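# Move bench sponges into the wall bin by the door

## Task

Carry each yellow sponge found on the bench into the wall-mounted bin near the door so that every one lies entirely within it. At the end, the low shelf must still be standing upright and the robot must be neither fallen nor leaning, or the task counts as failed.

## Robot and tools

ROBOT. A LinearBot: an omnidirectional base with a column about 1.7 m tall. A carriage on the column moves up and down (lift_m) and holds two identical six-joint arms, left and right, each ending in a two-finger gripper. Arm bases sit about 0.57 m + lift_m above the floor, and carriage parts hang about 0.15 m below them. A hand reaches 0.78 m from its shoulder but only about 0.38 m below its arm base. The hand is roughly 0.16 m long and 0.1 m wide (0.14 m when open). Parked arm joints 1-6: 0, 0.05, 0.05, 1.45, 0, 0. With both parked the robot is about 0.85 m wide and 0.65 m long.

CAMERAS. carriage_camera is fixed, facing forward and tilted about 20 degrees down. left_wrist_camera and right_wrist_camera look out past the fingertips. The calibration gives intrinsics K, distortion D and T_world_to_cam, where world means the base frame. Expect small errors, which are larger for the wrist cameras when an arm is extended.

FRAMES. All positions are in metres. Base frame: origin on the floor under the base centre, x forward, y left, z up. left_hand and right_hand are reported in this frame as the point between the finger pads. quat_wxyz gives hand orientation: hand z runs along the fingers and the fingers open along hand y. base_odometry is in the odometry frame, which is the base frame at scene start. It counts wheel rotation only, so slip shows up as motion. Heading is in rad, positive left, within -3.142 to 3.142.

TOOL move. All arguments except cameras form one action.
- base: an object with exactly one key. Each is a relative offset from where the base last reported itself, not a pose:
  - translate_m: forward positive, -2 to 2 m.
  - strafe_m: left positive, -2 to 2 m.
  - rotate_rad: counter-clockwise positive, -6.3 to 6.3 rad.
- joints: an object of absolute joint targets keyed by name, covering both arms in one object. Each entry is a single number.
  - lift_m: 0 to 1.
  - joint1: -2.617 to 3.054. Yaw about vertical; 0 is forward, positive is left.
  - joint2: 0 to 3.141. Shoulder; 0 is upper arm level pointing back, 1.57 is upright, 3.14 is level pointing forward.
  - joint3: 0 to 3.141. Elbow; 0 is folded, 3.14 is straight.
  - joint4: -1.57 to 1.57. Wrist pitch; positive lifts the fingertips.
  - joint5: -1.57 to 1.57. Wrist yaw; positive swings the fingertips right, the opposite sense from joint1.
  - joint6: -2.094 to 2.094. Roll about the finger axis.
  - gripper_m: 0 to 0.093 m, the pad gap.
  Names are prefixed left_ or right_: left_joint1_rad to left_joint6_rad, left_gripper_m, right_joint1_rad to right_joint6_rad, right_gripper_m. All joint values are radians.
- speeds: optional top-speed caps for this action only.
  - translate_m and strafe_m: 0.02 to 0.5 m/s.
  - rotate_rad: 0.05 to 1.57 rad/s.
  - lift_m: 0.08 to 0.25 m/s.
  The default is the maximum.
- min_time_s: 0.1 to 8 s. Sets the minimum duration of each arm and gripper motion. It gives straighter, gentler arm paths.
- cameras: a list drawn from carriage_camera, left_wrist_camera, right_wrist_camera and all. Omitted or null means all; [] means none.
Motions begin together. An unknown key makes the call invalid; an out-of-range value gets it refused. After a refusal or a stop, the rest of that reply's move, wait and finished_scene calls are skipped. A move with no action simply reports state and images.

TOOL wait: seconds (0 to 10) plus optional cameras. Commands nothing and returns state. TOOL zoom_image: camera plus region [x0, y0, x1, y1] in pixels, origin top-left, at most 504x504. It works only on a camera included in the latest images. TOOL finished_scene: scene = the current scene number. It is final, and the goal must hold without the robot.

RESULTS. The move line reads done, or else the worst status. Status words:
- off_target: the joint stopped short and may keep pushing.
- contact_stop or time_out: the old target is dropped and the joint holds where it is.
- not_followed / joint command not followed: a self-collision check blocked the arm's targets. The gripper part of the action still runs.
- limit_stop_at_motor_heat: an overheat stop kept the joint from its target.
on_its_own lists uncommanded behaviour, and its held at gives targets. motor_effort is percent of maximum, with the peak in brackets, and readings are quite inaccurate. Joint torques are in N m; joints 1-3 wrap at ±28. Motor temperatures are listed per arm, joints then gripper. A joint or base not named in an action may still be pushing toward an earlier target. A base that reports done can still have slipped.

CAUTIONS.
- The base's contact stop ignores the arms, and arms have no contact stop. A blocked arm keeps pressing, then snaps to its target once free.
- After a collision, back off about 0.2 m the way you came; this may need repeating. Never reverse under a table edge.
- Reported hand positions tend to sit above the true ones, especially at long reach. Arm moves of 0.1 m or more without min_time_s can stray by a few centimetres.
- Tipping risk rises with a high carriage, arms extended or loaded, pushing or pulling, and abrupt stops. Only the images reveal a lean. Keep clear of the low shelf so it stays upright.
- The arms must never collide or press on each other. To free blocked arms, send one arm its current readings with joint1 turned away from the other arm, then send the other in a later action.
- Grip: the reading at first contact means a light hold; about 0.005 m below it the gripper squeezes at full force, which crushes soft items like sponges. To release, command a gap well above the reading.
- Heat: extended or loaded arms warm up even while you think. A MOTOR HOT line appears at 75 °C, and at 100 °C the arm goes limp and drops its load. Park the arm to cool it.
- The robot keeps holding its last command during your thinking, and things may occasionally get nudged. Avoid drops, releasing moving items, slams, hard impacts and strong shoves.

Each tool is called after "Emit:" by a JSON object that holds its "fn" and its "kwargs", one argument or row to a line.

## Session

Emit:
{"fn": "move", "kwargs": {

}}

Scene clock: 0.00 s.
Joint torques (N m): no reading
Motor temperatures (°C): left_arm=[26 33 31 26 27 26 27] | right_arm=[24 37 37 32 28 28 29]
base_odometry: x=+0.000 y=+0.000 heading=+0.000
base_status: not commanded
joint_positions: lift_m=+0.300 left_joint1_rad=+0.003 left_joint2_rad=+0.041 left_joint3_rad=+0.031 left_joint4_rad=+1.497 left_joint5_rad=-0.037 left_joint6_rad=+0.015 left_gripper_m=+0.09396 right_joint1_rad=+0.010 right_joint2_rad=+0.034 right_joint3_rad=+0.029 right_joint4_rad=+1.447 right_joint5_rad=+0.047 right_joint6_rad=-0.005 right_gripper_m=+0.09396
joint_status: not commanded
motor_effort: lift_m=+32 drive_wheels=+3
left_hand: x=+0.2484 y=+0.3059 z=+1.3077 quat_wxyz=(+0.999, -0.018, +0.042, +0.010) (m; base frame)
right_hand: x=+0.2591 y=-0.3072 z=+1.3058 quat_wxyz=(+0.998, +0.023, +0.065, +0.001) (m; base frame)
pictures: carriage_camera, left_wrist_camera, right_wrist_camera
camera_calibration:
left_wrist_camera: T_world_to_cam=[[0.0469205, -0.997283, 0.0567875, 0.22592], [0.772325, 0.000165303, -0.635228, 0.65078], [0.633493, 0.0736637, 0.770234, -1.06413], [0, 0, 0, 1]] pos_world=[0.160904, 0.303586, 1.22019]
right_wrist_camera: T_world_to_cam=[[-0.0705512, -0.995916, -0.0563439, -0.227829], [0.728289, -0.0128301, -0.68515, 0.707527], [0.681628, -0.0893728, 0.72622, -1.02534], [0, 0, 0, 1]] pos_world=[0.167546, -0.309459, 1.21655]

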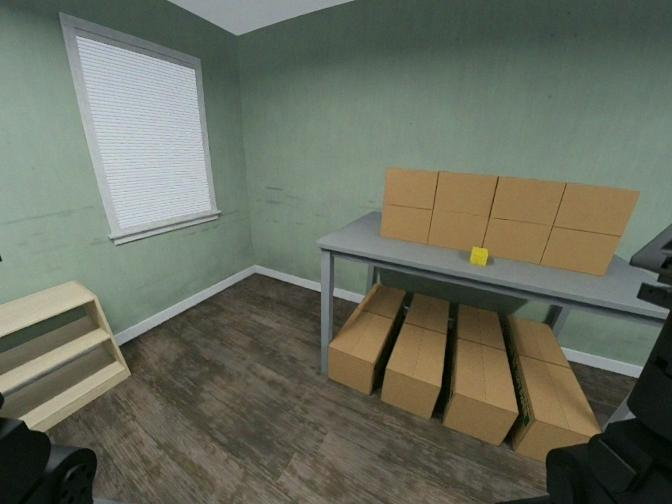

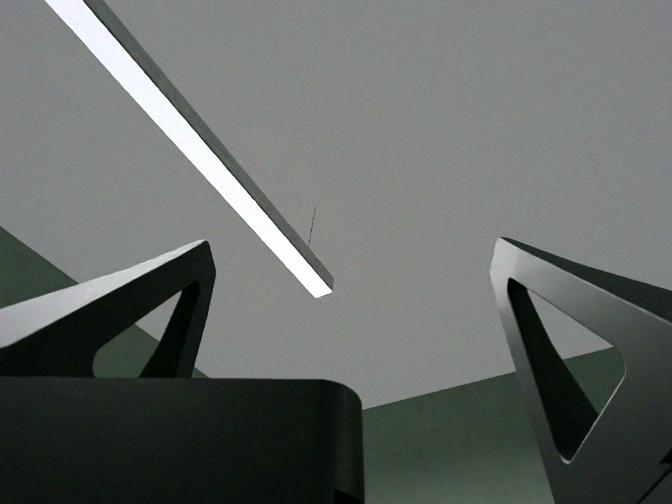

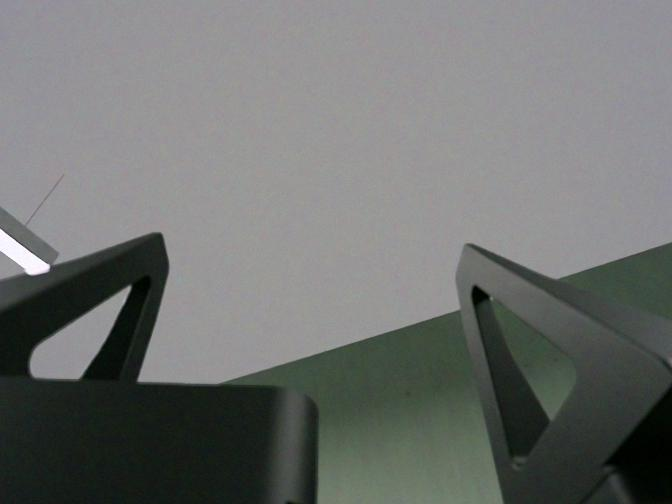

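Emit:
{"fn": "move", "kwargs": {
  "base": {"rotate_rad": -0.51},
  "joints": {"lift_m": 0.9},
  "cameras": []
}}

Emit:
{"fn": "move", "kwargs": {
  "base": {"strafe_m": 0.23},
  "joints": {"right_joint2_rad": 2.0, "right_joint3_rad": 2.4, "right_joint4_rad": -1.4},
  "min_time_s": 2,
  "cameras": ["carriage_camera"]
}}

Emit:
{"fn": "move", "kwargs": {
  "base": {"translate_m": 0.6},
  "cameras": ["carriage_camera", "right_wrist_camera"]
}}

Scene clock: 28.43 s.
Joint torques (N m): left_arm=[-0.2 5 4.4 -0.28 -0.07 -0.07] | right_arm=[-0.34 4.56 5.89 -0.16 0.02 0.06]
move: done
base_odometry: x=+0.000 y=+0.000 heading=-0.509
base_status: done
joint_positions: lift_m=+0.900 left_joint1_rad=+0.003 left_joint2_rad=+0.041 left_joint3_rad=+0.031 left_joint4_rad=+1.497 left_joint5_rad=-0.037 left_joint6_rad=+0.015 left_gripper_m=+0.09396 right_joint1_rad=+0.010 right_joint2_rad=+0.034 right_joint3_rad=+0.029 right_joint4_rad=+1.447 right_joint5_rad=+0.047 right_joint6_rad=-0.005 right_gripper_m=+0.09396
joint_status: all done
motor_effort: lift_m=+33(42) drive_wheels=+14(15)
left_hand: x=+0.2483 y=+0.3059 z=+1.9076 quat_wxyz=(+0.999, -0.018, +0.042, +0.010) (m; base frame)
right_hand: x=+0.2591 y=-0.3072 z=+1.9057 quat_wxyz=(+0.998, +0.023, +0.065, +0.001) (m; base frame)
pictures: none

Scene clock: 30.97 s.
Joint torques (N m): left_arm=[-0.08 5.03 4.42 -0.29 -0.05 -0.08] | right_arm=[-0.46 -11.52 7.71 1.19 0.07 0.06]
move: done
base_odometry: x=+0.112 y=+0.201 heading=-0.510
base_status: done
joint_positions: lift_m=+0.900 left_joint1_rad=+0.002 left_joint2_rad=+0.041 left_joint3_rad=+0.031 left_joint4_rad=+1.497 left_joint5_rad=-0.039 left_joint6_rad=+0.015 left_gripper_m=+0.09396 right_joint1_rad=+0.012 right_joint2_rad=+1.996 right_joint3_rad=+2.377 right_joint4_rad=-1.389 right_joint5_rad=+0.046 right_joint6_rad=-0.005 right_gripper_m=+0.09396
joint_status: all done
motor_effort: lift_m=+33(33) drive_wheels=-2(19)
left_hand: x=+0.2483 y=+0.3062 z=+1.9076 quat_wxyz=(+0.999, -0.019, +0.042, +0.009) (m; base frame)
right_hand: x=+0.6912 y=-0.3021 z=+1.7737 quat_wxyz=(+0.278, -0.002, +0.960, -0.021) (m; base frame)
pictures: carriage_camera
camera_calibration:
carriage_camera: T_world_to_cam=[[-0.0304006, -0.99913, 0.0285537, -0.0451174], [-0.377475, -0.0149754, -0.925899, 1.81], [0.925521, -0.0389262, -0.376692, 0.583987], [0, 0, 0, 1]]

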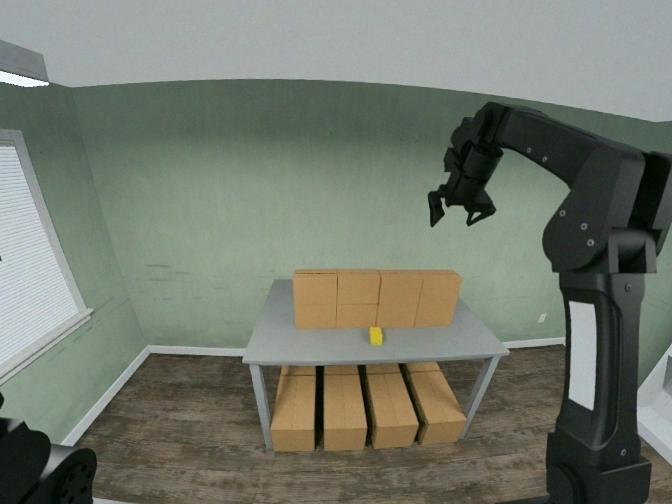

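Scene clock: 34.33 s.
Joint torques (N m): left_arm=[-0.12 5.08 4.42 -0.25 -0.04 -0.08] | right_arm=[-0.42 -12.14 7.47 1.24 0.07 0.07]
move: done
base_odometry: x=+0.636 y=-0.092 heading=-0.509
base_status: done
joint_positions: lift_m=+0.900 left_joint1_rad=+0.002 left_joint2_rad=+0.041 left_joint3_rad=+0.031 left_joint4_rad=+1.495 left_joint5_rad=-0.039 left_joint6_rad=+0.015 left_gripper_m=+0.09396 right_joint1_rad=+0.012 right_joint2_rad=+2.001 right_joint3_rad=+2.380 right_joint4_rad=-1.395 right_joint5_rad=+0.046 right_joint6_rad=-0.005 right_gripper_m=+0.09396
motor_effort: lift_m=+33(33) drive_wheels=-2(17)
left_hand: x=+0.2487 y=+0.3062 z=+1.9075 quat_wxyz=(+0.999, -0.019, +0.043, +0.009) (m; base frame)
right_hand: x=+0.6910 y=-0.3021 z=+1.7717 quat_wxyz=(+0.274, -0.002, +0.962, -0.021) (m; base frame)
pictures: carriage_camera, right_wrist_camera
camera_calibration:
carriage_camera: T_world_to_cam=[[-0.0304006, -0.99913, 0.0285537, -0.0451174], [-0.377475, -0.0149754, -0.925899, 1.81], [0.925521, -0.0389262, -0.376692, 0.583987], [0, 0, 0, 1]]
right_wrist_camera: T_world_to_cam=[[0.0389429, -0.994762, 0.09451, -0.508578], [-0.996942, -0.0322657, 0.0711783, 0.55852], [-0.067756, -0.0969928, -0.992976, 1.90371], [0, 0, 0, 1]]

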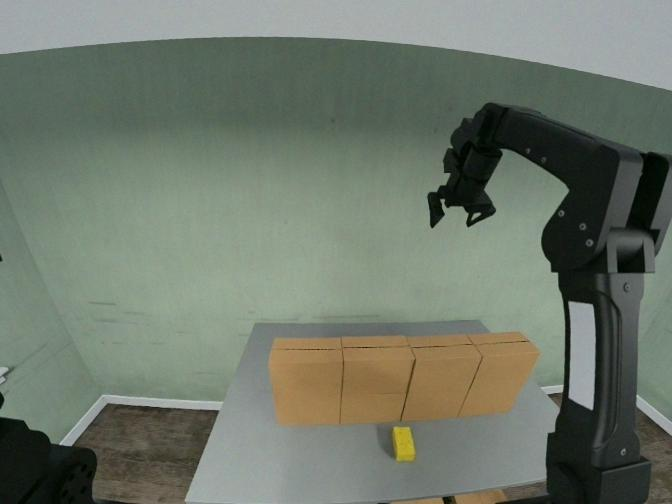

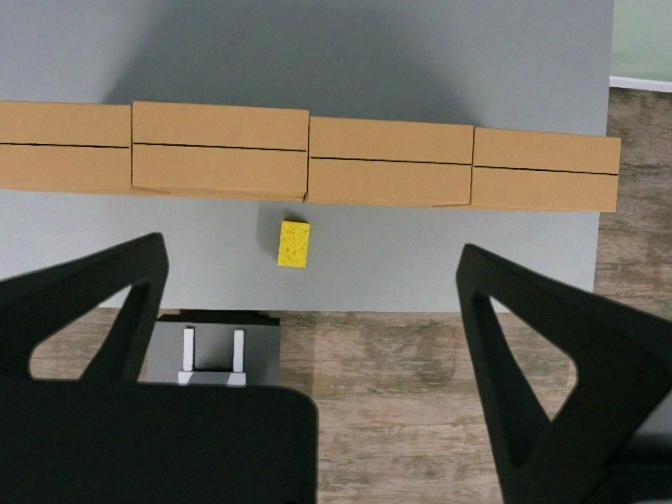

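Emit:
{"fn": "move", "kwargs": {
  "base": {"translate_m": 0.03},
  "joints": {"right_joint2_rad": 2.6, "right_joint3_rad": 2.7, "right_joint4_rad": -1.55},
  "min_time_s": 1.5,
  "cameras": ["right_wrist_camera"]
}}

Scene clock: 50.73 s.
Joint torques (N m): left_arm=[-0.13 5.07 4.4 -0.25 -0.05 -0.08] | right_arm=[-0.44 -16.31 7.77 0.41 0.08 0.07]
Motor temperatures (°C): left_arm=[26 34 33 26 27 26 27] | right_arm=[24 44 43 33 28 28 28]
move: done
base_odometry: x=+0.663 y=-0.106 heading=-0.509
base_status: done
joint_positions: lift_m=+0.900 left_joint1_rad=+0.002 left_joint2_rad=+0.041 left_joint3_rad=+0.031 left_joint4_rad=+1.494 left_joint5_rad=-0.039 left_joint6_rad=+0.015 left_gripper_m=+0.09396 right_joint1_rad=+0.012 right_joint2_rad=+2.593 right_joint3_rad=+2.677 right_joint4_rad=-1.537 right_joint5_rad=+0.046 right_joint6_rad=-0.005 right_gripper_m=+0.09396
joint_status: all done
motor_effort: lift_m=+33(33) drive_wheels=+7(17)
left_hand: x=+0.2489 y=+0.3062 z=+1.9075 quat_wxyz=(+0.999, -0.019, +0.043, +0.009) (m; base frame)
right_hand: x=+0.7391 y=-0.3015 z=+1.5680 quat_wxyz=(+0.058, -0.007, +0.998, -0.023) (m; base frame)
pictures: right_wrist_camera
camera_calibration:
right_wrist_camera: T_world_to_cam=[[0.076435, -0.994326, 0.0739788, -0.486035], [-0.872655, -0.0308216, 0.487364, -0.122991], [-0.482319, -0.10181, -0.87006, 1.81702], [0, 0, 0, 1]]

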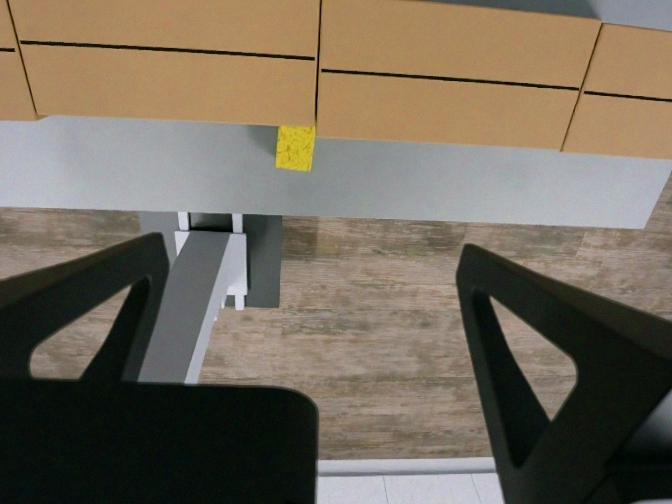

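Emit:
{"fn": "move", "kwargs": {
  "joints": {"right_joint4_rad": -0.65},
  "cameras": ["right_wrist_camera"]
}}

Scene clock: 55.23 s.
Joint torques (N m): left_arm=[-0.16 5.12 4.37 -0.24 -0.05 -0.08] | right_arm=[-0.39 -17.74 8.92 1.99 0.07 0.07]
move: done
base_odometry: x=+0.663 y=-0.106 heading=-0.509
joint_positions: lift_m=+0.900 left_joint1_rad=+0.002 left_joint2_rad=+0.041 left_joint3_rad=+0.031 left_joint4_rad=+1.494 left_joint5_rad=-0.039 left_joint6_rad=+0.015 left_gripper_m=+0.09396 right_joint1_rad=+0.012 right_joint2_rad=+2.593 right_joint3_rad=+2.677 right_joint4_rad=-0.670 right_joint5_rad=+0.046 right_joint6_rad=-0.005 right_gripper_m=+0.09396
joint_status: all done
motor_effort: lift_m=+33(33) drive_wheels=+7(7)
left_hand: x=+0.2489 y=+0.3062 z=+1.9075 quat_wxyz=(+0.999, -0.019, +0.043, +0.009) (m; base frame)
right_hand: x=+0.9151 y=-0.2995 z=+1.6760 quat_wxyz=(+0.472, +0.004, +0.881, -0.019) (m; base frame)
pictures: right_wrist_camera
camera_calibration:
right_wrist_camera: T_world_to_cam=[[-0.00286377, -0.995248, 0.0973336, -0.472294], [-0.936129, -0.0315591, -0.350239, 1.43965], [0.351646, -0.0921198, -0.931589, 1.33894], [0, 0, 0, 1]]

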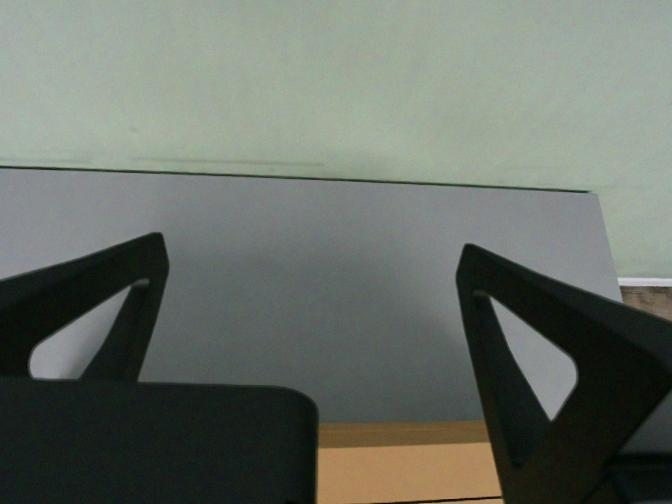

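Emit:
{"fn": "move", "kwargs": {
  "joints": {"right_joint1_rad": 0.6},
  "cameras": ["right_wrist_camera"]
}}

Scene clock: 60.33 s.
Joint torques (N m): left_arm=[-0.16 5.05 4.38 -0.25 -0.06 -0.08] | right_arm=[-0.46 -17.91 8.95 1.92 0.11 0.07]
move: done
base_odometry: x=+0.663 y=-0.106 heading=-0.509
joint_positions: lift_m=+0.900 left_joint1_rad=+0.002 left_joint2_rad=+0.041 left_joint3_rad=+0.031 left_joint4_rad=+1.494 left_joint5_rad=-0.039 left_joint6_rad=+0.015 left_gripper_m=+0.09396 right_joint1_rad=+0.601 right_joint2_rad=+2.595 right_joint3_rad=+2.677 right_joint4_rad=-0.662 right_joint5_rad=+0.041 right_joint6_rad=-0.005 right_gripper_m=+0.09397
joint_status: all done
motor_effort: lift_m=+33(33) drive_wheels=+7(7)
left_hand: x=+0.2489 y=+0.3062 z=+1.9075 quat_wxyz=(+0.999, -0.019, +0.043, +0.009) (m; base frame)
right_hand: x=+0.7994 y=+0.0850 z=+1.6768 quat_wxyz=(+0.460, -0.253, +0.842, +0.122) (m; base frame)
pictures: right_wrist_camera
camera_calibration:
right_wrist_camera: T_world_to_cam=[[0.553826, -0.82725, 0.0945234, -0.544626], [-0.756816, -0.547472, -0.357077, 1.25578], [0.347141, 0.126222, -0.92928, 1.39689], [0, 0, 0, 1]]

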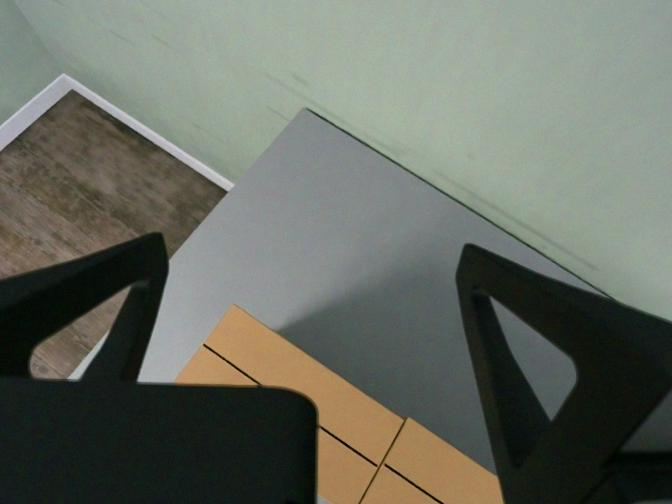

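Emit:
{"fn": "move", "kwargs": {
  "joints": {"right_joint1_rad": 0.0, "right_joint2_rad": 1.81, "right_joint3_rad": 1.04, "right_joint4_rad": -0.38, "right_joint5_rad": 0.0, "right_joint6_rad": 0.09},
  "min_time_s": 2,
  "cameras": []
}}

Emit:
{"fn": "move", "kwargs": {
  "joints": {"lift_m": 0.43},
  "cameras": ["right_wrist_camera", "carriage_camera"]
}}

Scene clock: 80.43 s.
Joint torques (N m): left_arm=[-0.09 5.11 4.4 -0.24 -0.05 -0.09] | right_arm=[-0.91 -13.85 5.55 1.19 -0.05 0.15]
Motor temperatures (°C): left_arm=[26 34 33 26 27 26 27] | right_arm=[24 54 46 38 28 28 28]
move: done
base_odometry: x=+0.663 y=-0.106 heading=-0.509
joint_positions: lift_m=+0.900 left_joint1_rad=+0.002 left_joint2_rad=+0.041 left_joint3_rad=+0.031 left_joint4_rad=+1.494 left_joint5_rad=-0.039 left_joint6_rad=+0.015 left_gripper_m=+0.09396 right_joint1_rad=+0.006 right_joint2_rad=+1.844 right_joint3_rad=+1.043 right_joint4_rad=-0.398 right_joint5_rad=+0.012 right_joint6_rad=+0.082 right_gripper_m=+0.09397
joint_status: all done
motor_effort: lift_m=+33(33) drive_wheels=-2(7)
left_hand: x=+0.2489 y=+0.3062 z=+1.9075 quat_wxyz=(+0.999, -0.019, +0.043, +0.009) (m; base frame)
right_hand: x=+0.6201 y=-0.2992 z=+1.4852 quat_wxyz=(+0.185, +0.039, +0.982, +0.002) (m; base frame)
pictures: none

Scene clock: 82.83 s.
Joint torques (N m): left_arm=[-0.14 5.07 4.36 -0.26 -0.04 -0.09] | right_arm=[-0.92 -12.04 6.11 1.12 -0.05 0.13]
move: done
base_odometry: x=+0.663 y=-0.106 heading=-0.509
joint_positions: lift_m=+0.430 left_joint1_rad=+0.002 left_joint2_rad=+0.041 left_joint3_rad=+0.031 left_joint4_rad=+1.494 left_joint5_rad=-0.039 left_joint6_rad=+0.015 left_gripper_m=+0.09396 right_joint1_rad=+0.006 right_joint2_rad=+1.827 right_joint3_rad=+1.037 right_joint4_rad=-0.388 right_joint5_rad=+0.010 right_joint6_rad=+0.083 right_gripper_m=+0.09397
joint_status: all done
motor_effort: lift_m=+30(32) drive_wheels=-2(6)
left_hand: x=+0.2489 y=+0.3062 z=+1.4377 quat_wxyz=(+0.999, -0.019, +0.043, +0.009) (m; base frame)
right_hand: x=+0.6220 y=-0.2989 z=+1.0208 quat_wxyz=(+0.195, +0.039, +0.980, +0.004) (m; base frame)
pictures: carriage_camera, right_wrist_camera
camera_calibration:
carriage_camera: T_world_to_cam=[[-0.0304006, -0.99913, 0.0285537, -0.0317024], [-0.377475, -0.0149754, -0.925899, 1.375], [0.925521, -0.0389262, -0.376692, 0.407012], [0, 0, 0, 1]]
right_wrist_camera: T_world_to_cam=[[-0.019709, -0.999571, 0.0216837, -0.322398], [-0.973106, 0.0241568, 0.229088, 0.38416], [-0.229513, -0.0165855, -0.973164, 1.25819], [0, 0, 0, 1]]

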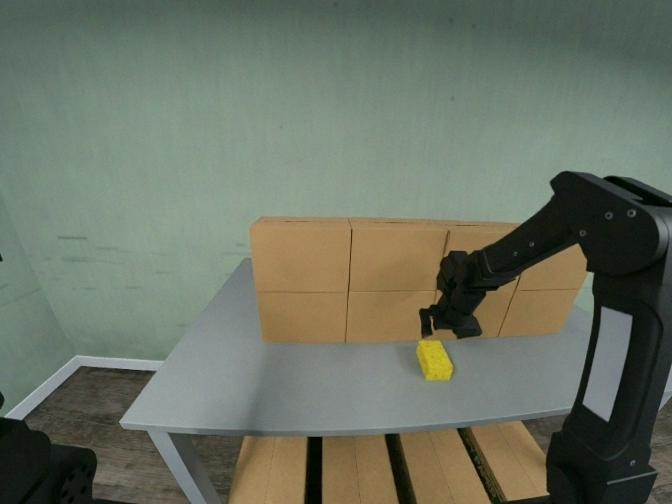

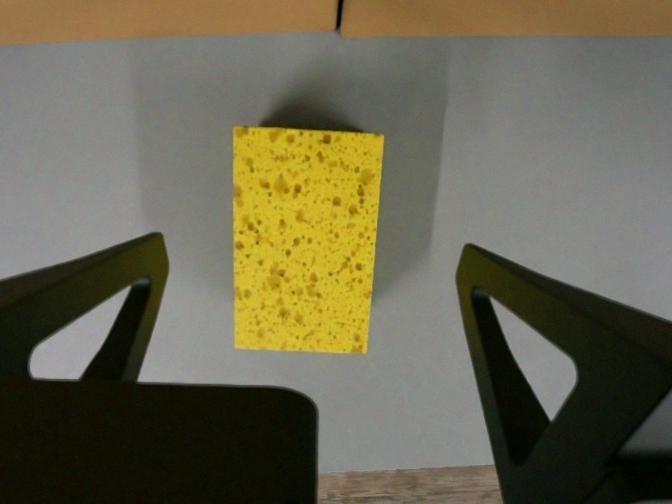

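Emit:
{"fn": "move", "kwargs": {
  "base": {"translate_m": -0.012},
  "joints": {"right_joint6_rad": 0.12},
  "cameras": []
}}

Emit:
{"fn": "move", "kwargs": {
  "base": {"strafe_m": 0.007},
  "joints": {"lift_m": 0.36},
  "cameras": ["right_wrist_camera"]
}}

Emit:
{"fn": "move", "kwargs": {
  "joints": {"lift_m": 0.347},
  "speeds": {"lift_m": 0.08},
  "cameras": ["right_wrist_camera"]
}}

Scene clock: 95.57 s.
Joint torques (N m): left_arm=[-0.09 5.01 4.37 -0.27 -0.04 -0.08] | right_arm=[-0.92 -12.03 6.11 1.13 -0.06 0.13]
move: done
base_odometry: x=+0.652 y=-0.100 heading=-0.508
base_status: done
joint_positions: lift_m=+0.430 left_joint1_rad=+0.002 left_joint2_rad=+0.041 left_joint3_rad=+0.031 left_joint4_rad=+1.495 left_joint5_rad=-0.039 left_joint6_rad=+0.015 left_gripper_m=+0.09396 right_joint1_rad=+0.006 right_joint2_rad=+1.827 right_joint3_rad=+1.037 right_joint4_rad=-0.387 right_joint5_rad=+0.010 right_joint6_rad=+0.112 right_gripper_m=+0.09397
joint_status: all done
motor_effort: lift_m=+30(30) drive_wheels=+0(11)
left_hand: x=+0.2487 y=+0.3062 z=+1.4377 quat_wxyz=(+0.999, -0.019, +0.043, +0.009) (m; base frame)
right_hand: x=+0.6222 y=-0.2989 z=+1.0209 quat_wxyz=(+0.195, +0.053, +0.979, +0.007) (m; base frame)
pictures: none

Scene clock: 96.50 s.
Joint torques (N m): left_arm=[-0.09 5.08 4.44 -0.24 -0.02 -0.07] | right_arm=[-0.66 -11.92 6.15 1.11 -0.02 0.13]
move: done
base_odometry: x=+0.655 y=-0.094 heading=-0.509
base_status: done
joint_positions: lift_m=+0.360 left_joint1_rad=+0.002 left_joint2_rad=+0.041 left_joint3_rad=+0.031 left_joint4_rad=+1.495 left_joint5_rad=-0.039 left_joint6_rad=+0.015 left_gripper_m=+0.09396 right_joint1_rad=+0.003 right_joint2_rad=+1.826 right_joint3_rad=+1.036 right_joint4_rad=-0.385 right_joint5_rad=+0.008 right_joint6_rad=+0.114 right_gripper_m=+0.09397
joint_status: all done
motor_effort: lift_m=+30(31) drive_wheels=+6(10)
left_hand: x=+0.2487 y=+0.3062 z=+1.3677 quat_wxyz=(+0.999, -0.019, +0.043, +0.009) (m; base frame)
right_hand: x=+0.6225 y=-0.2996 z=+0.9513 quat_wxyz=(+0.196, +0.055, +0.979, +0.008) (m; base frame)
pictures: right_wrist_camera
camera_calibration:
right_wrist_camera: T_world_to_cam=[[-0.0493495, -0.998751, 0.00787734, -0.289714], [-0.972753, 0.0498508, 0.226421, 0.410563], [-0.22653, 0.00351103, -0.973998, 1.19555], [0, 0, 0, 1]]

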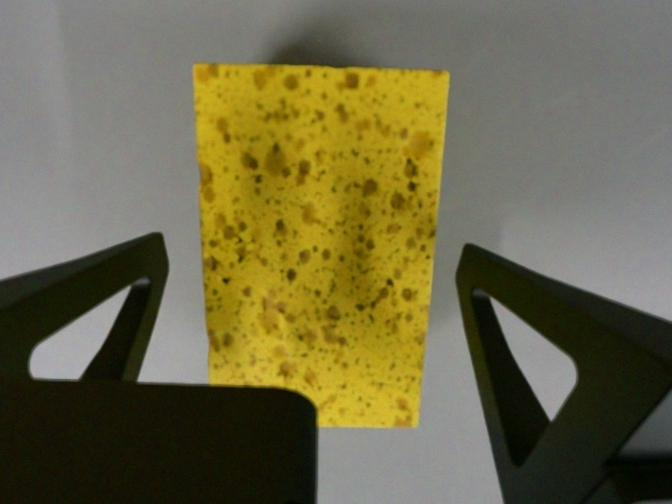

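Scene clock: 97.03 s.
Joint torques (N m): left_arm=[-0.12 5.07 4.41 -0.26 -0.04 -0.06] | right_arm=[-0.65 -11.89 6.23 1.08 -0.02 0.12]
move: done
base_odometry: x=+0.655 y=-0.094 heading=-0.509
joint_positions: lift_m=+0.347 left_joint1_rad=+0.002 left_joint2_rad=+0.041 left_joint3_rad=+0.031 left_joint4_rad=+1.495 left_joint5_rad=-0.039 left_joint6_rad=+0.015 left_gripper_m=+0.09396 right_joint1_rad=+0.003 right_joint2_rad=+1.825 right_joint3_rad=+1.036 right_joint4_rad=-0.384 right_joint5_rad=+0.008 right_joint6_rad=+0.114 right_gripper_m=+0.09397
joint_status: all done
motor_effort: lift_m=+30(33) drive_wheels=+6(7)
left_hand: x=+0.2487 y=+0.3062 z=+1.3548 quat_wxyz=(+0.999, -0.019, +0.043, +0.009) (m; base frame)
right_hand: x=+0.6228 y=-0.2996 z=+0.9386 quat_wxyz=(+0.197, +0.055, +0.979, +0.008) (m; base frame)
pictures: right_wrist_camera
camera_calibration:
right_wrist_camera: T_world_to_cam=[[-0.0493644, -0.998751, 0.00777705, -0.289495], [-0.973183, 0.0498494, 0.224565, 0.415712], [-0.224672, 0.00351703, -0.974428, 1.18256], [0, 0, 0, 1]]

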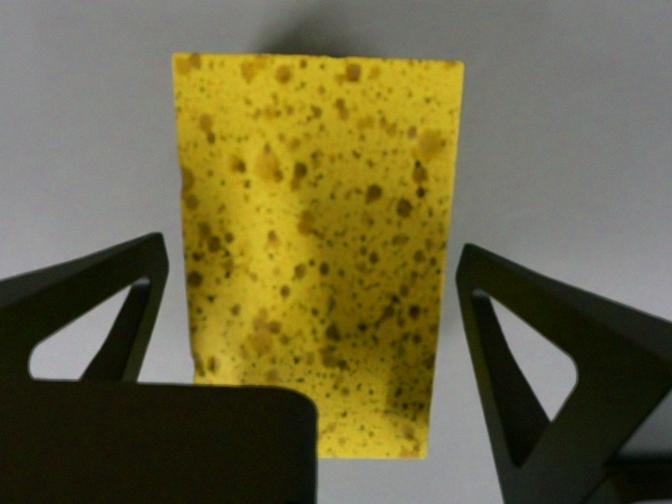

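Emit:
{"fn": "move", "kwargs": {
  "joints": {"lift_m": 0.338},
  "speeds": {"lift_m": 0.08},
  "cameras": []
}}

Emit:
{"fn": "move", "kwargs": {
  "joints": {"right_gripper_m": 0.045},
  "min_time_s": 1.5,
  "cameras": ["right_wrist_camera"]
}}

Emit:
{"fn": "move", "kwargs": {
  "joints": {"lift_m": 0.55},
  "cameras": ["right_wrist_camera"]
}}

Scene clock: 103.80 s.
Joint torques (N m): left_arm=[0.03 5.04 4.41 -0.25 -0.05 -0.09] | right_arm=[-0.68 -11.74 6.19 1.07 -0.02 0.12]
move: done
base_odometry: x=+0.655 y=-0.094 heading=-0.509
joint_positions: lift_m=+0.338 left_joint1_rad=+0.002 left_joint2_rad=+0.041 left_joint3_rad=+0.031 left_joint4_rad=+1.495 left_joint5_rad=-0.039 left_joint6_rad=+0.015 left_gripper_m=+0.09396 right_joint1_rad=+0.003 right_joint2_rad=+1.824 right_joint3_rad=+1.036 right_joint4_rad=-0.381 right_joint5_rad=+0.008 right_joint6_rad=+0.113 right_gripper_m=+0.09397
joint_status: all done
motor_effort: lift_m=+29(30) drive_wheels=+6(6)
left_hand: x=+0.2486 y=+0.3062 z=+1.3458 quat_wxyz=(+0.999, -0.019, +0.043, +0.009) (m; base frame)
right_hand: x=+0.6235 y=-0.2996 z=+0.9302 quat_wxyz=(+0.199, +0.055, +0.978, +0.008) (m; base frame)
pictures: none

Scene clock: 105.60 s.
Joint torques (N m): left_arm=[-0.1 5.07 4.41 -0.27 -0.06 -0.08] | right_arm=[-0.68 -11.75 6.23 1.06 -0.02 0.12]
move: off_target
base_odometry: x=+0.655 y=-0.094 heading=-0.509
joint_positions: lift_m=+0.338 left_joint1_rad=+0.002 left_joint2_rad=+0.041 left_joint3_rad=+0.031 left_joint4_rad=+1.495 left_joint5_rad=-0.039 left_joint6_rad=+0.015 left_gripper_m=+0.09396 right_joint1_rad=+0.003 right_joint2_rad=+1.824 right_joint3_rad=+1.036 right_joint4_rad=-0.381 right_joint5_rad=+0.008 right_joint6_rad=+0.114 right_gripper_m=+0.05849
joint_status: right_gripper_m off_target (ended at +0.05852, target +0.04500)
motor_effort: lift_m=+29(30) drive_wheels=+6(6)
left_hand: x=+0.2486 y=+0.3062 z=+1.3458 quat_wxyz=(+0.999, -0.019, +0.043, +0.009) (m; base frame)
right_hand: x=+0.6235 y=-0.2996 z=+0.9302 quat_wxyz=(+0.199, +0.055, +0.978, +0.008) (m; base frame)
pictures: right_wrist_camera
camera_calibration:
right_wrist_camera: T_world_to_cam=[[-0.0493908, -0.998751, 0.00759647, -0.289209], [-0.973948, 0.0498469, 0.221223, 0.421858], [-0.221325, 0.00352782, -0.975194, 1.17311], [0, 0, 0, 1]]

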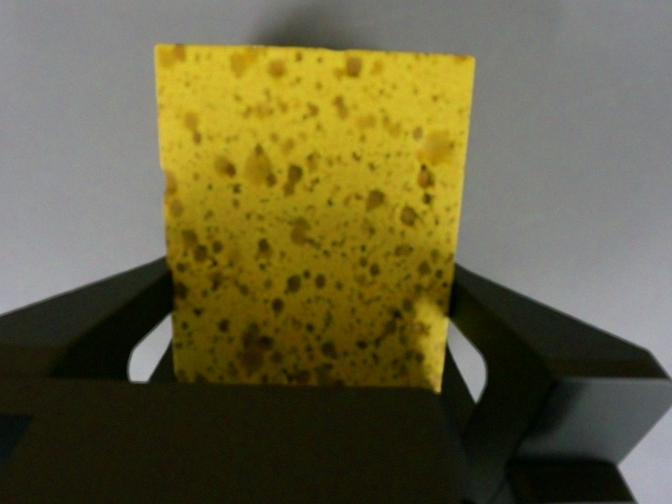

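Scene clock: 106.97 s.
Joint torques (N m): left_arm=[-0.08 5.08 4.37 -0.26 -0.05 -0.08] | right_arm=[-0.66 -11.75 6.32 1.08 -0.02 0.12]
move: done
base_odometry: x=+0.655 y=-0.094 heading=-0.509
joint_positions: lift_m=+0.550 left_joint1_rad=+0.002 left_joint2_rad=+0.041 left_joint3_rad=+0.031 left_joint4_rad=+1.495 left_joint5_rad=-0.039 left_joint6_rad=+0.015 left_gripper_m=+0.09396 right_joint1_rad=+0.003 right_joint2_rad=+1.824 right_joint3_rad=+1.035 right_joint4_rad=-0.383 right_joint5_rad=+0.008 right_joint6_rad=+0.114 right_gripper_m=+0.05848
joint_status: all done
motor_effort: lift_m=+32(41) drive_wheels=+6(6)
left_hand: x=+0.2486 y=+0.3062 z=+1.5576 quat_wxyz=(+0.999, -0.019, +0.043, +0.009) (m; base frame)
right_hand: x=+0.6226 y=-0.2996 z=+1.1415 quat_wxyz=(+0.198, +0.055, +0.979, +0.008) (m; base frame)
pictures: right_wrist_camera
camera_calibration:
right_wrist_camera: T_world_to_cam=[[-0.0493674, -0.998751, 0.00775699, -0.291056], [-0.973269, 0.0498491, 0.224194, 0.370489], [-0.2243, 0.00351822, -0.974514, 1.38002], [0, 0, 0, 1]]

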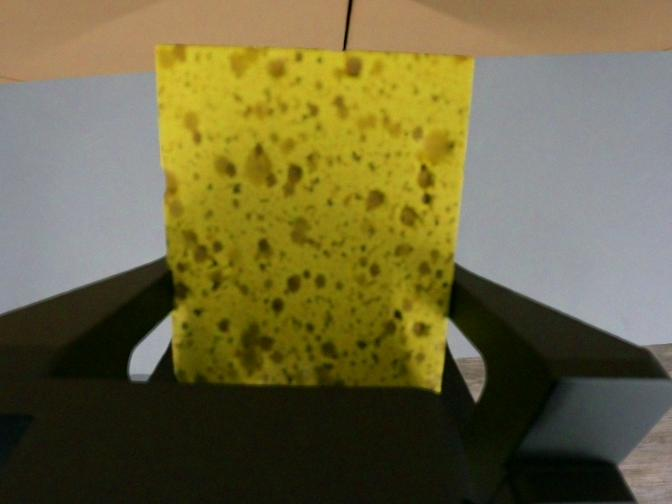

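Emit:
{"fn": "move", "kwargs": {
  "base": {"translate_m": -0.7},
  "joints": {"right_joint2_rad": 1.3, "right_joint3_rad": 0.6, "right_joint4_rad": -0.6},
  "min_time_s": 2,
  "cameras": []
}}

Emit:
{"fn": "move", "kwargs": {
  "base": {"rotate_rad": 3.1416},
  "cameras": ["carriage_camera"]
}}

Emit:
{"fn": "move", "kwargs": {
  "base": {"strafe_m": -0.5},
  "cameras": ["carriage_camera", "right_wrist_camera"]
}}

Scene clock: 122.87 s.
Joint torques (N m): left_arm=[-0.06 5.07 4.42 -0.27 -0.04 -0.08] | right_arm=[-0.68 -6.28 5.71 0.78 -0.01 0.12]
move: done
base_odometry: x=+0.044 y=+0.247 heading=-0.509
base_status: done
joint_positions: lift_m=+0.550 left_joint1_rad=+0.002 left_joint2_rad=+0.041 left_joint3_rad=+0.031 left_joint4_rad=+1.497 left_joint5_rad=-0.039 left_joint6_rad=+0.015 left_gripper_m=+0.09396 right_joint1_rad=+0.003 right_joint2_rad=+1.315 right_joint3_rad=+0.601 right_joint4_rad=-0.596 right_joint5_rad=+0.008 right_joint6_rad=+0.114 right_gripper_m=+0.05848
joint_status: all done
motor_effort: lift_m=+32(32) drive_wheels=+1(16)
left_hand: x=+0.2484 y=+0.3062 z=+1.5576 quat_wxyz=(+0.999, -0.019, +0.042, +0.009) (m; base frame)
right_hand: x=+0.4672 y=-0.3000 z=+1.1471 quat_wxyz=(+0.130, +0.055, +0.990, +0.004) (m; base frame)
pictures: none

Scene clock: 127.13 s.
Joint torques (N m): left_arm=[-0.1 5.04 4.4 -0.23 -0.04 -0.08] | right_arm=[-0.53 -6.19 5.75 0.78 -0.01 0.12]
move: done
base_odometry: x=+0.044 y=+0.247 heading=+2.633
base_status: done
joint_positions: lift_m=+0.550 left_joint1_rad=+0.002 left_joint2_rad=+0.041 left_joint3_rad=+0.031 left_joint4_rad=+1.493 left_joint5_rad=-0.039 left_joint6_rad=+0.015 left_gripper_m=+0.09398 right_joint1_rad=+0.002 right_joint2_rad=+1.315 right_joint3_rad=+0.601 right_joint4_rad=-0.596 right_joint5_rad=+0.007 right_joint6_rad=+0.114 right_gripper_m=+0.05847
motor_effort: lift_m=+32(32) drive_wheels=+7(20)
left_hand: x=+0.2491 y=+0.3062 z=+1.5576 quat_wxyz=(+0.999, -0.019, +0.044, +0.009) (m; base frame)
right_hand: x=+0.4671 y=-0.3002 z=+1.1471 quat_wxyz=(+0.130, +0.056, +0.990, +0.004) (m; base frame)
pictures: carriage_camera
camera_calibration:
carriage_camera: T_world_to_cam=[[-0.0304006, -0.99913, 0.0285537, -0.0351252], [-0.377475, -0.0149754, -0.925899, 1.48598], [0.925521, -0.0389262, -0.376692, 0.452166], [0, 0, 0, 1]]

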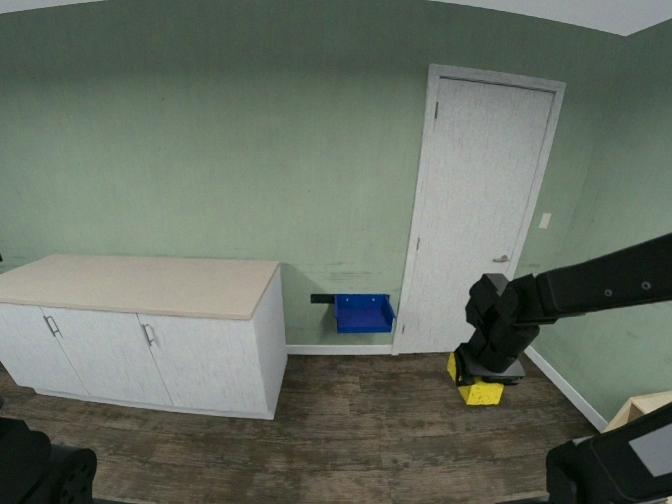

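Scene clock: 130.33 s.
Joint torques (N m): left_arm=[-0.12 5.09 4.37 -0.23 -0.04 -0.09] | right_arm=[-0.43 -6.17 5.72 0.78 0.01 0.12]
Motor temperatures (°C): left_arm=[26 34 34 26 27 26 27] | right_arm=[24 49 44 34 28 28 30]
move: done
base_odometry: x=+0.287 y=+0.683 heading=+2.633
base_status: done
joint_positions: lift_m=+0.550 left_joint1_rad=+0.002 left_joint2_rad=+0.041 left_joint3_rad=+0.031 left_joint4_rad=+1.493 left_joint5_rad=-0.038 left_joint6_rad=+0.015 left_gripper_m=+0.09398 right_joint1_rad=+0.001 right_joint2_rad=+1.315 right_joint3_rad=+0.601 right_joint4_rad=-0.596 right_joint5_rad=+0.006 right_joint6_rad=+0.114 right_gripper_m=+0.05847
motor_effort: lift_m=+32(32) drive_wheels=-2(22)
left_hand: x=+0.2491 y=+0.3061 z=+1.5576 quat_wxyz=(+0.999, -0.019, +0.044, +0.009) (m; base frame)
right_hand: x=+0.4671 y=-0.3002 z=+1.1471 quat_wxyz=(+0.130, +0.056, +0.990, +0.005) (m; base frame)
pictures: carriage_camera, right_wrist_camera
camera_calibration:
carriage_camera: T_world_to_cam=[[-0.0304006, -0.99913, 0.0285537, -0.0351252], [-0.377475, -0.0149754, -0.925899, 1.48598], [0.925521, -0.0389262, -0.376692, 0.452166], [0, 0, 0, 1]]
right_wrist_camera: T_world_to_cam=[[-0.0498798, -0.998676, 0.0125573, -0.304679], [-0.933445, 0.0510863, 0.355063, 0.0495888], [-0.355235, 0.00598896, -0.934758, 1.36697], [0, 0, 0, 1]]

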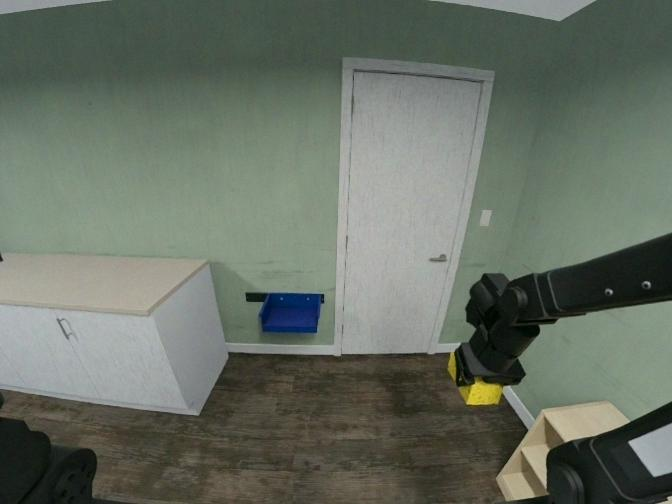

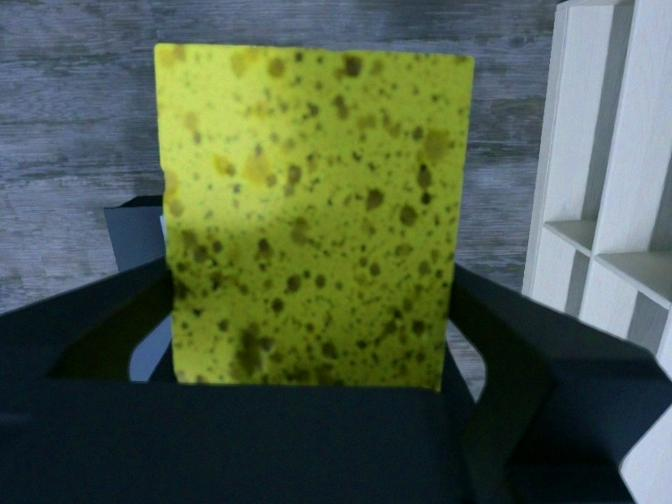

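Emit:
{"fn": "move", "kwargs": {
  "base": {"strafe_m": 0.437},
  "cameras": []
}}

Emit:
{"fn": "move", "kwargs": {
  "base": {"translate_m": 0.5},
  "joints": {"lift_m": 0.35},
  "cameras": ["carriage_camera"]
}}

Scene clock: 146.03 s.
Joint torques (N m): left_arm=[-0.18 5.07 4.34 -0.26 -0.06 -0.08] | right_arm=[-0.44 -5.87 5.74 0.81 0 0.12]
move: done
base_odometry: x=+0.075 y=+0.302 heading=+2.634
base_status: done
joint_positions: lift_m=+0.550 left_joint1_rad=+0.002 left_joint2_rad=+0.041 left_joint3_rad=+0.031 left_joint4_rad=+1.494 left_joint5_rad=-0.038 left_joint6_rad=+0.015 left_gripper_m=+0.09398 right_joint1_rad=+0.001 right_joint2_rad=+1.312 right_joint3_rad=+0.601 right_joint4_rad=-0.599 right_joint5_rad=+0.005 right_joint6_rad=+0.114 right_gripper_m=+0.05847
motor_effort: lift_m=+32(32) drive_wheels=-4(18)
left_hand: x=+0.2489 y=+0.3060 z=+1.5576 quat_wxyz=(+0.999, -0.019, +0.043, +0.009) (m; base frame)
right_hand: x=+0.4666 y=-0.3002 z=+1.1475 quat_wxyz=(+0.130, +0.056, +0.990, +0.005) (m; base frame)
pictures: none

Scene clock: 149.13 s.
Joint torques (N m): left_arm=[-0.13 5.07 4.38 -0.26 -0.05 -0.07] | right_arm=[-0.42 -5.31 6.24 0.85 0.01 0.12]
move: done
base_odometry: x=-0.362 y=+0.544 heading=+2.635
base_status: done
joint_positions: lift_m=+0.350 left_joint1_rad=+0.002 left_joint2_rad=+0.041 left_joint3_rad=+0.031 left_joint4_rad=+1.495 left_joint5_rad=-0.038 left_joint6_rad=+0.015 left_gripper_m=+0.09398 right_joint1_rad=+0.001 right_joint2_rad=+1.307 right_joint3_rad=+0.595 right_joint4_rad=-0.603 right_joint5_rad=+0.005 right_joint6_rad=+0.114 right_gripper_m=+0.05847
joint_status: all done
motor_effort: lift_m=+30(32) drive_wheels=-3(17)
left_hand: x=+0.2487 y=+0.3060 z=+1.3578 quat_wxyz=(+0.999, -0.019, +0.043, +0.009) (m; base frame)
right_hand: x=+0.4640 y=-0.3002 z=+0.9468 quat_wxyz=(+0.127, +0.056, +0.990, +0.005) (m; base frame)
pictures: carriage_camera
camera_calibration:
carriage_camera: T_world_to_cam=[[-0.0304006, -0.99913, 0.0285537, -0.0294196], [-0.377475, -0.0149754, -0.925899, 1.30097], [0.925521, -0.0389262, -0.376692, 0.376896], [0, 0, 0, 1]]

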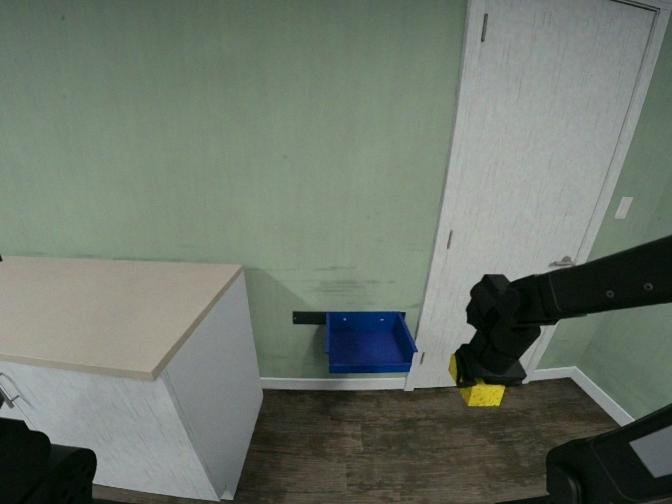

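Emit:
{"fn": "move", "kwargs": {
  "base": {"translate_m": 0.25},
  "joints": {"right_joint1_rad": 0.1, "right_joint2_rad": 2.66, "right_joint3_rad": 1.915, "right_joint4_rad": -0.25},
  "min_time_s": 2.5,
  "cameras": ["carriage_camera", "right_wrist_camera"]
}}

Scene clock: 167.07 s.
Joint torques (N m): left_arm=[-0.16 5.05 4.37 -0.25 -0.05 -0.08] | right_arm=[0.32 -16.92 8.24 1.46 0.01 0.12]
Motor temperatures (°C): left_arm=[26 34 34 26 27 26 27] | right_arm=[24 44 44 34 28 28 30]
move: done
base_odometry: x=-0.581 y=+0.665 heading=+2.635
base_status: done
joint_positions: lift_m=+0.350 left_joint1_rad=+0.002 left_joint2_rad=+0.041 left_joint3_rad=+0.031 left_joint4_rad=+1.495 left_joint5_rad=-0.038 left_joint6_rad=+0.015 left_gripper_m=+0.09398 right_joint1_rad=+0.093 right_joint2_rad=+2.653 right_joint3_rad=+1.890 right_joint4_rad=-0.270 right_joint5_rad=+0.005 right_joint6_rad=+0.114 right_gripper_m=+0.05847
joint_status: all done
motor_effort: lift_m=+30(30) drive_wheels=-2(18)
left_hand: x=+0.2486 y=+0.3060 z=+1.3578 quat_wxyz=(+0.999, -0.019, +0.043, +0.009) (m; base frame)
right_hand: x=+0.8212 y=-0.2449 z=+0.8315 quat_wxyz=(+0.265, +0.011, +0.964, +0.025) (m; base frame)
pictures: carriage_camera, right_wrist_camera
camera_calibration:
carriage_camera: T_world_to_cam=[[-0.0304006, -0.99913, 0.0285537, -0.0294196], [-0.377475, -0.0149754, -0.925899, 1.30097], [0.925521, -0.0389262, -0.376692, 0.376896], [0, 0, 0, 1]]
right_wrist_camera: T_world_to_cam=[[0.040721, -0.999168, -0.00216249, -0.290133], [-0.995465, -0.0407561, 0.0859572, 0.74152], [-0.0859739, -0.00134758, -0.996296, 1.02568], [0, 0, 0, 1]]

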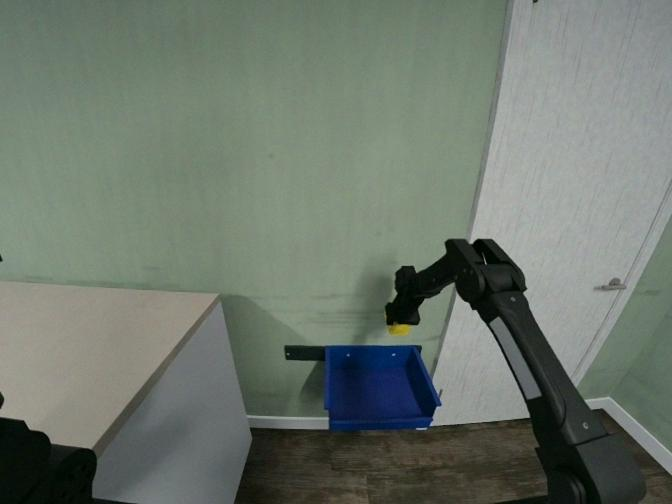

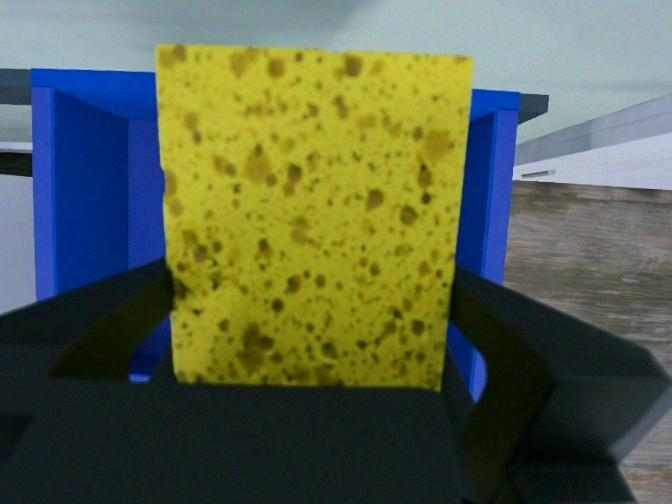

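Emit:
{"fn": "move", "kwargs": {
  "joints": {"right_joint1_rad": 0.15, "lift_m": 0.15},
  "speeds": {"lift_m": 0.15},
  "cameras": ["carriage_camera", "right_wrist_camera"]
}}

Emit:
{"fn": "move", "kwargs": {
  "joints": {"lift_m": 0.04},
  "speeds": {"lift_m": 0.08},
  "cameras": ["carriage_camera", "right_wrist_camera"]
}}

Scene clock: 178.37 s.
Joint torques (N m): left_arm=[-0.17 5.05 4.42 -0.26 -0.05 -0.09] | right_arm=[-0.91 -18.41 7.45 1.37 0.01 0.12]
Motor temperatures (°C): left_arm=[26 34 34 26 27 26 27] | right_arm=[24 52 44 35 28 28 30]
move: done
base_odometry: x=-0.581 y=+0.665 heading=+2.635
joint_positions: lift_m=+0.150 left_joint1_rad=+0.002 left_joint2_rad=+0.041 left_joint3_rad=+0.031 left_joint4_rad=+1.495 left_joint5_rad=-0.038 left_joint6_rad=+0.015 left_gripper_m=+0.09398 right_joint1_rad=+0.156 right_joint2_rad=+2.666 right_joint3_rad=+1.900 right_joint4_rad=-0.260 right_joint5_rad=+0.004 right_joint6_rad=+0.114 right_gripper_m=+0.05847
joint_status: all done
motor_effort: lift_m=+30(31) drive_wheels=-2(2)
left_hand: x=+0.2486 y=+0.3060 z=+1.1578 quat_wxyz=(+0.999, -0.019, +0.043, +0.009) (m; base frame)
right_hand: x=+0.8189 y=-0.2069 z=+0.6281 quat_wxyz=(+0.267, -0.020, +0.963, +0.034) (m; base frame)
pictures: carriage_camera, right_wrist_camera
camera_calibration:
carriage_camera: T_world_to_cam=[[-0.0304006, -0.99913, 0.0285537, -0.0237085], [-0.377475, -0.0149754, -0.925899, 1.11578], [0.925521, -0.0389262, -0.376692, 0.301553], [0, 0, 0, 1]]
right_wrist_camera: T_world_to_cam=[[0.10395, -0.994577, -0.00330985, -0.302559], [-0.991343, -0.103879, 0.0803047, 0.745346], [-0.080213, -0.0050665, -0.996765, 0.817675], [0, 0, 0, 1]]

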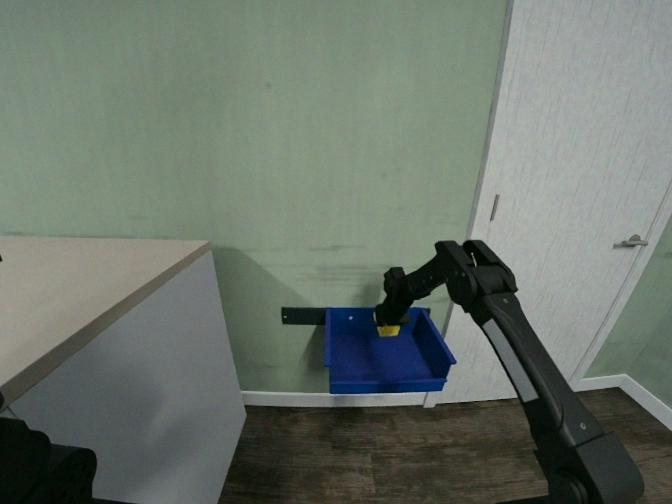

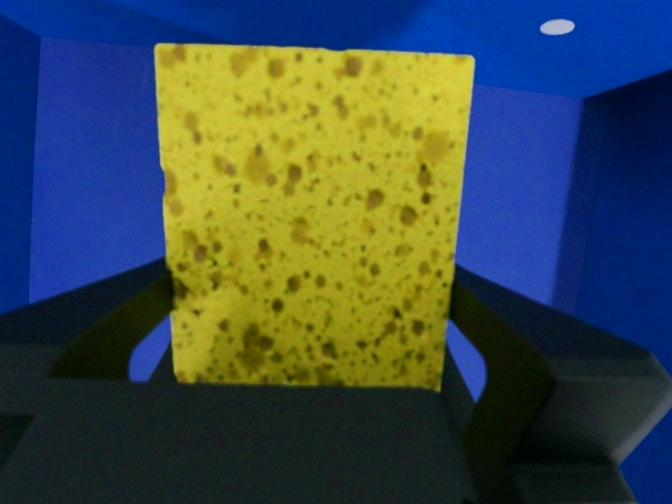

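Scene clock: 180.10 s.
Joint torques (N m): left_arm=[-0.16 5.04 4.36 -0.26 -0.04 -0.09] | right_arm=[-0.92 -18.51 7.34 1.35 0.02 0.11]
move: done
base_odometry: x=-0.581 y=+0.665 heading=+2.635
joint_positions: lift_m=+0.040 left_joint1_rad=+0.002 left_joint2_rad=+0.041 left_joint3_rad=+0.031 left_joint4_rad=+1.495 left_joint5_rad=-0.038 left_joint6_rad=+0.015 left_gripper_m=+0.09398 right_joint1_rad=+0.156 right_joint2_rad=+2.668 right_joint3_rad=+1.901 right_joint4_rad=-0.258 right_joint5_rad=+0.004 right_joint6_rad=+0.114 right_gripper_m=+0.05847
joint_status: all done
motor_effort: lift_m=+30(30) drive_wheels=-2(7)
left_hand: x=+0.2486 y=+0.3060 z=+1.0478 quat_wxyz=(+0.999, -0.019, +0.043, +0.009) (m; base frame)
right_hand: x=+0.8195 y=-0.2068 z=+0.5180 quat_wxyz=(+0.267, -0.020, +0.963, +0.034) (m; base frame)
pictures: carriage_camera, right_wrist_camera
camera_calibration:
carriage_camera: T_world_to_cam=[[-0.0304006, -0.99913, 0.0285537, -0.0205675], [-0.377475, -0.0149754, -0.925899, 1.01393], [0.925521, -0.0389262, -0.376692, 0.260116], [0, 0, 0, 1]]
right_wrist_camera: T_world_to_cam=[[0.103957, -0.994576, -0.00340909, -0.302847], [-0.991492, -0.103903, 0.0784058, 0.755872], [-0.0783348, -0.00477072, -0.996916, 0.70656], [0, 0, 0, 1]]

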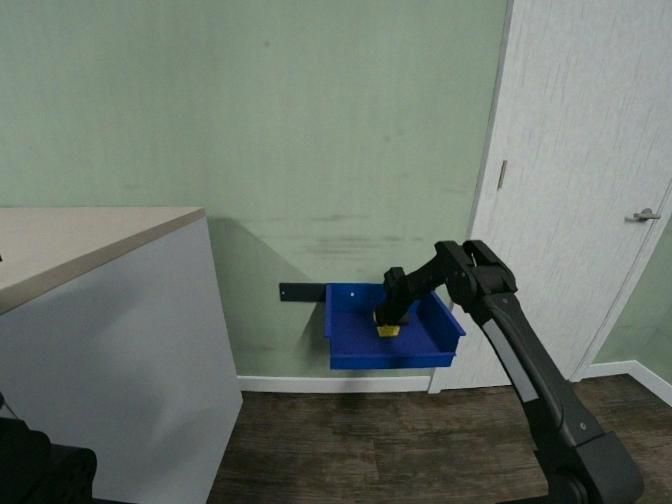

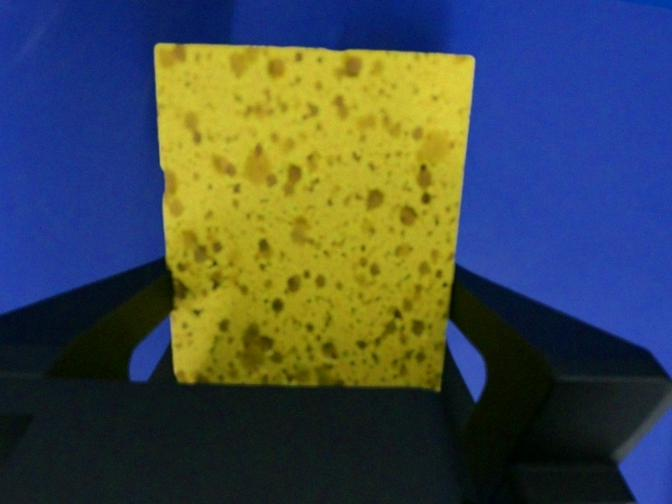

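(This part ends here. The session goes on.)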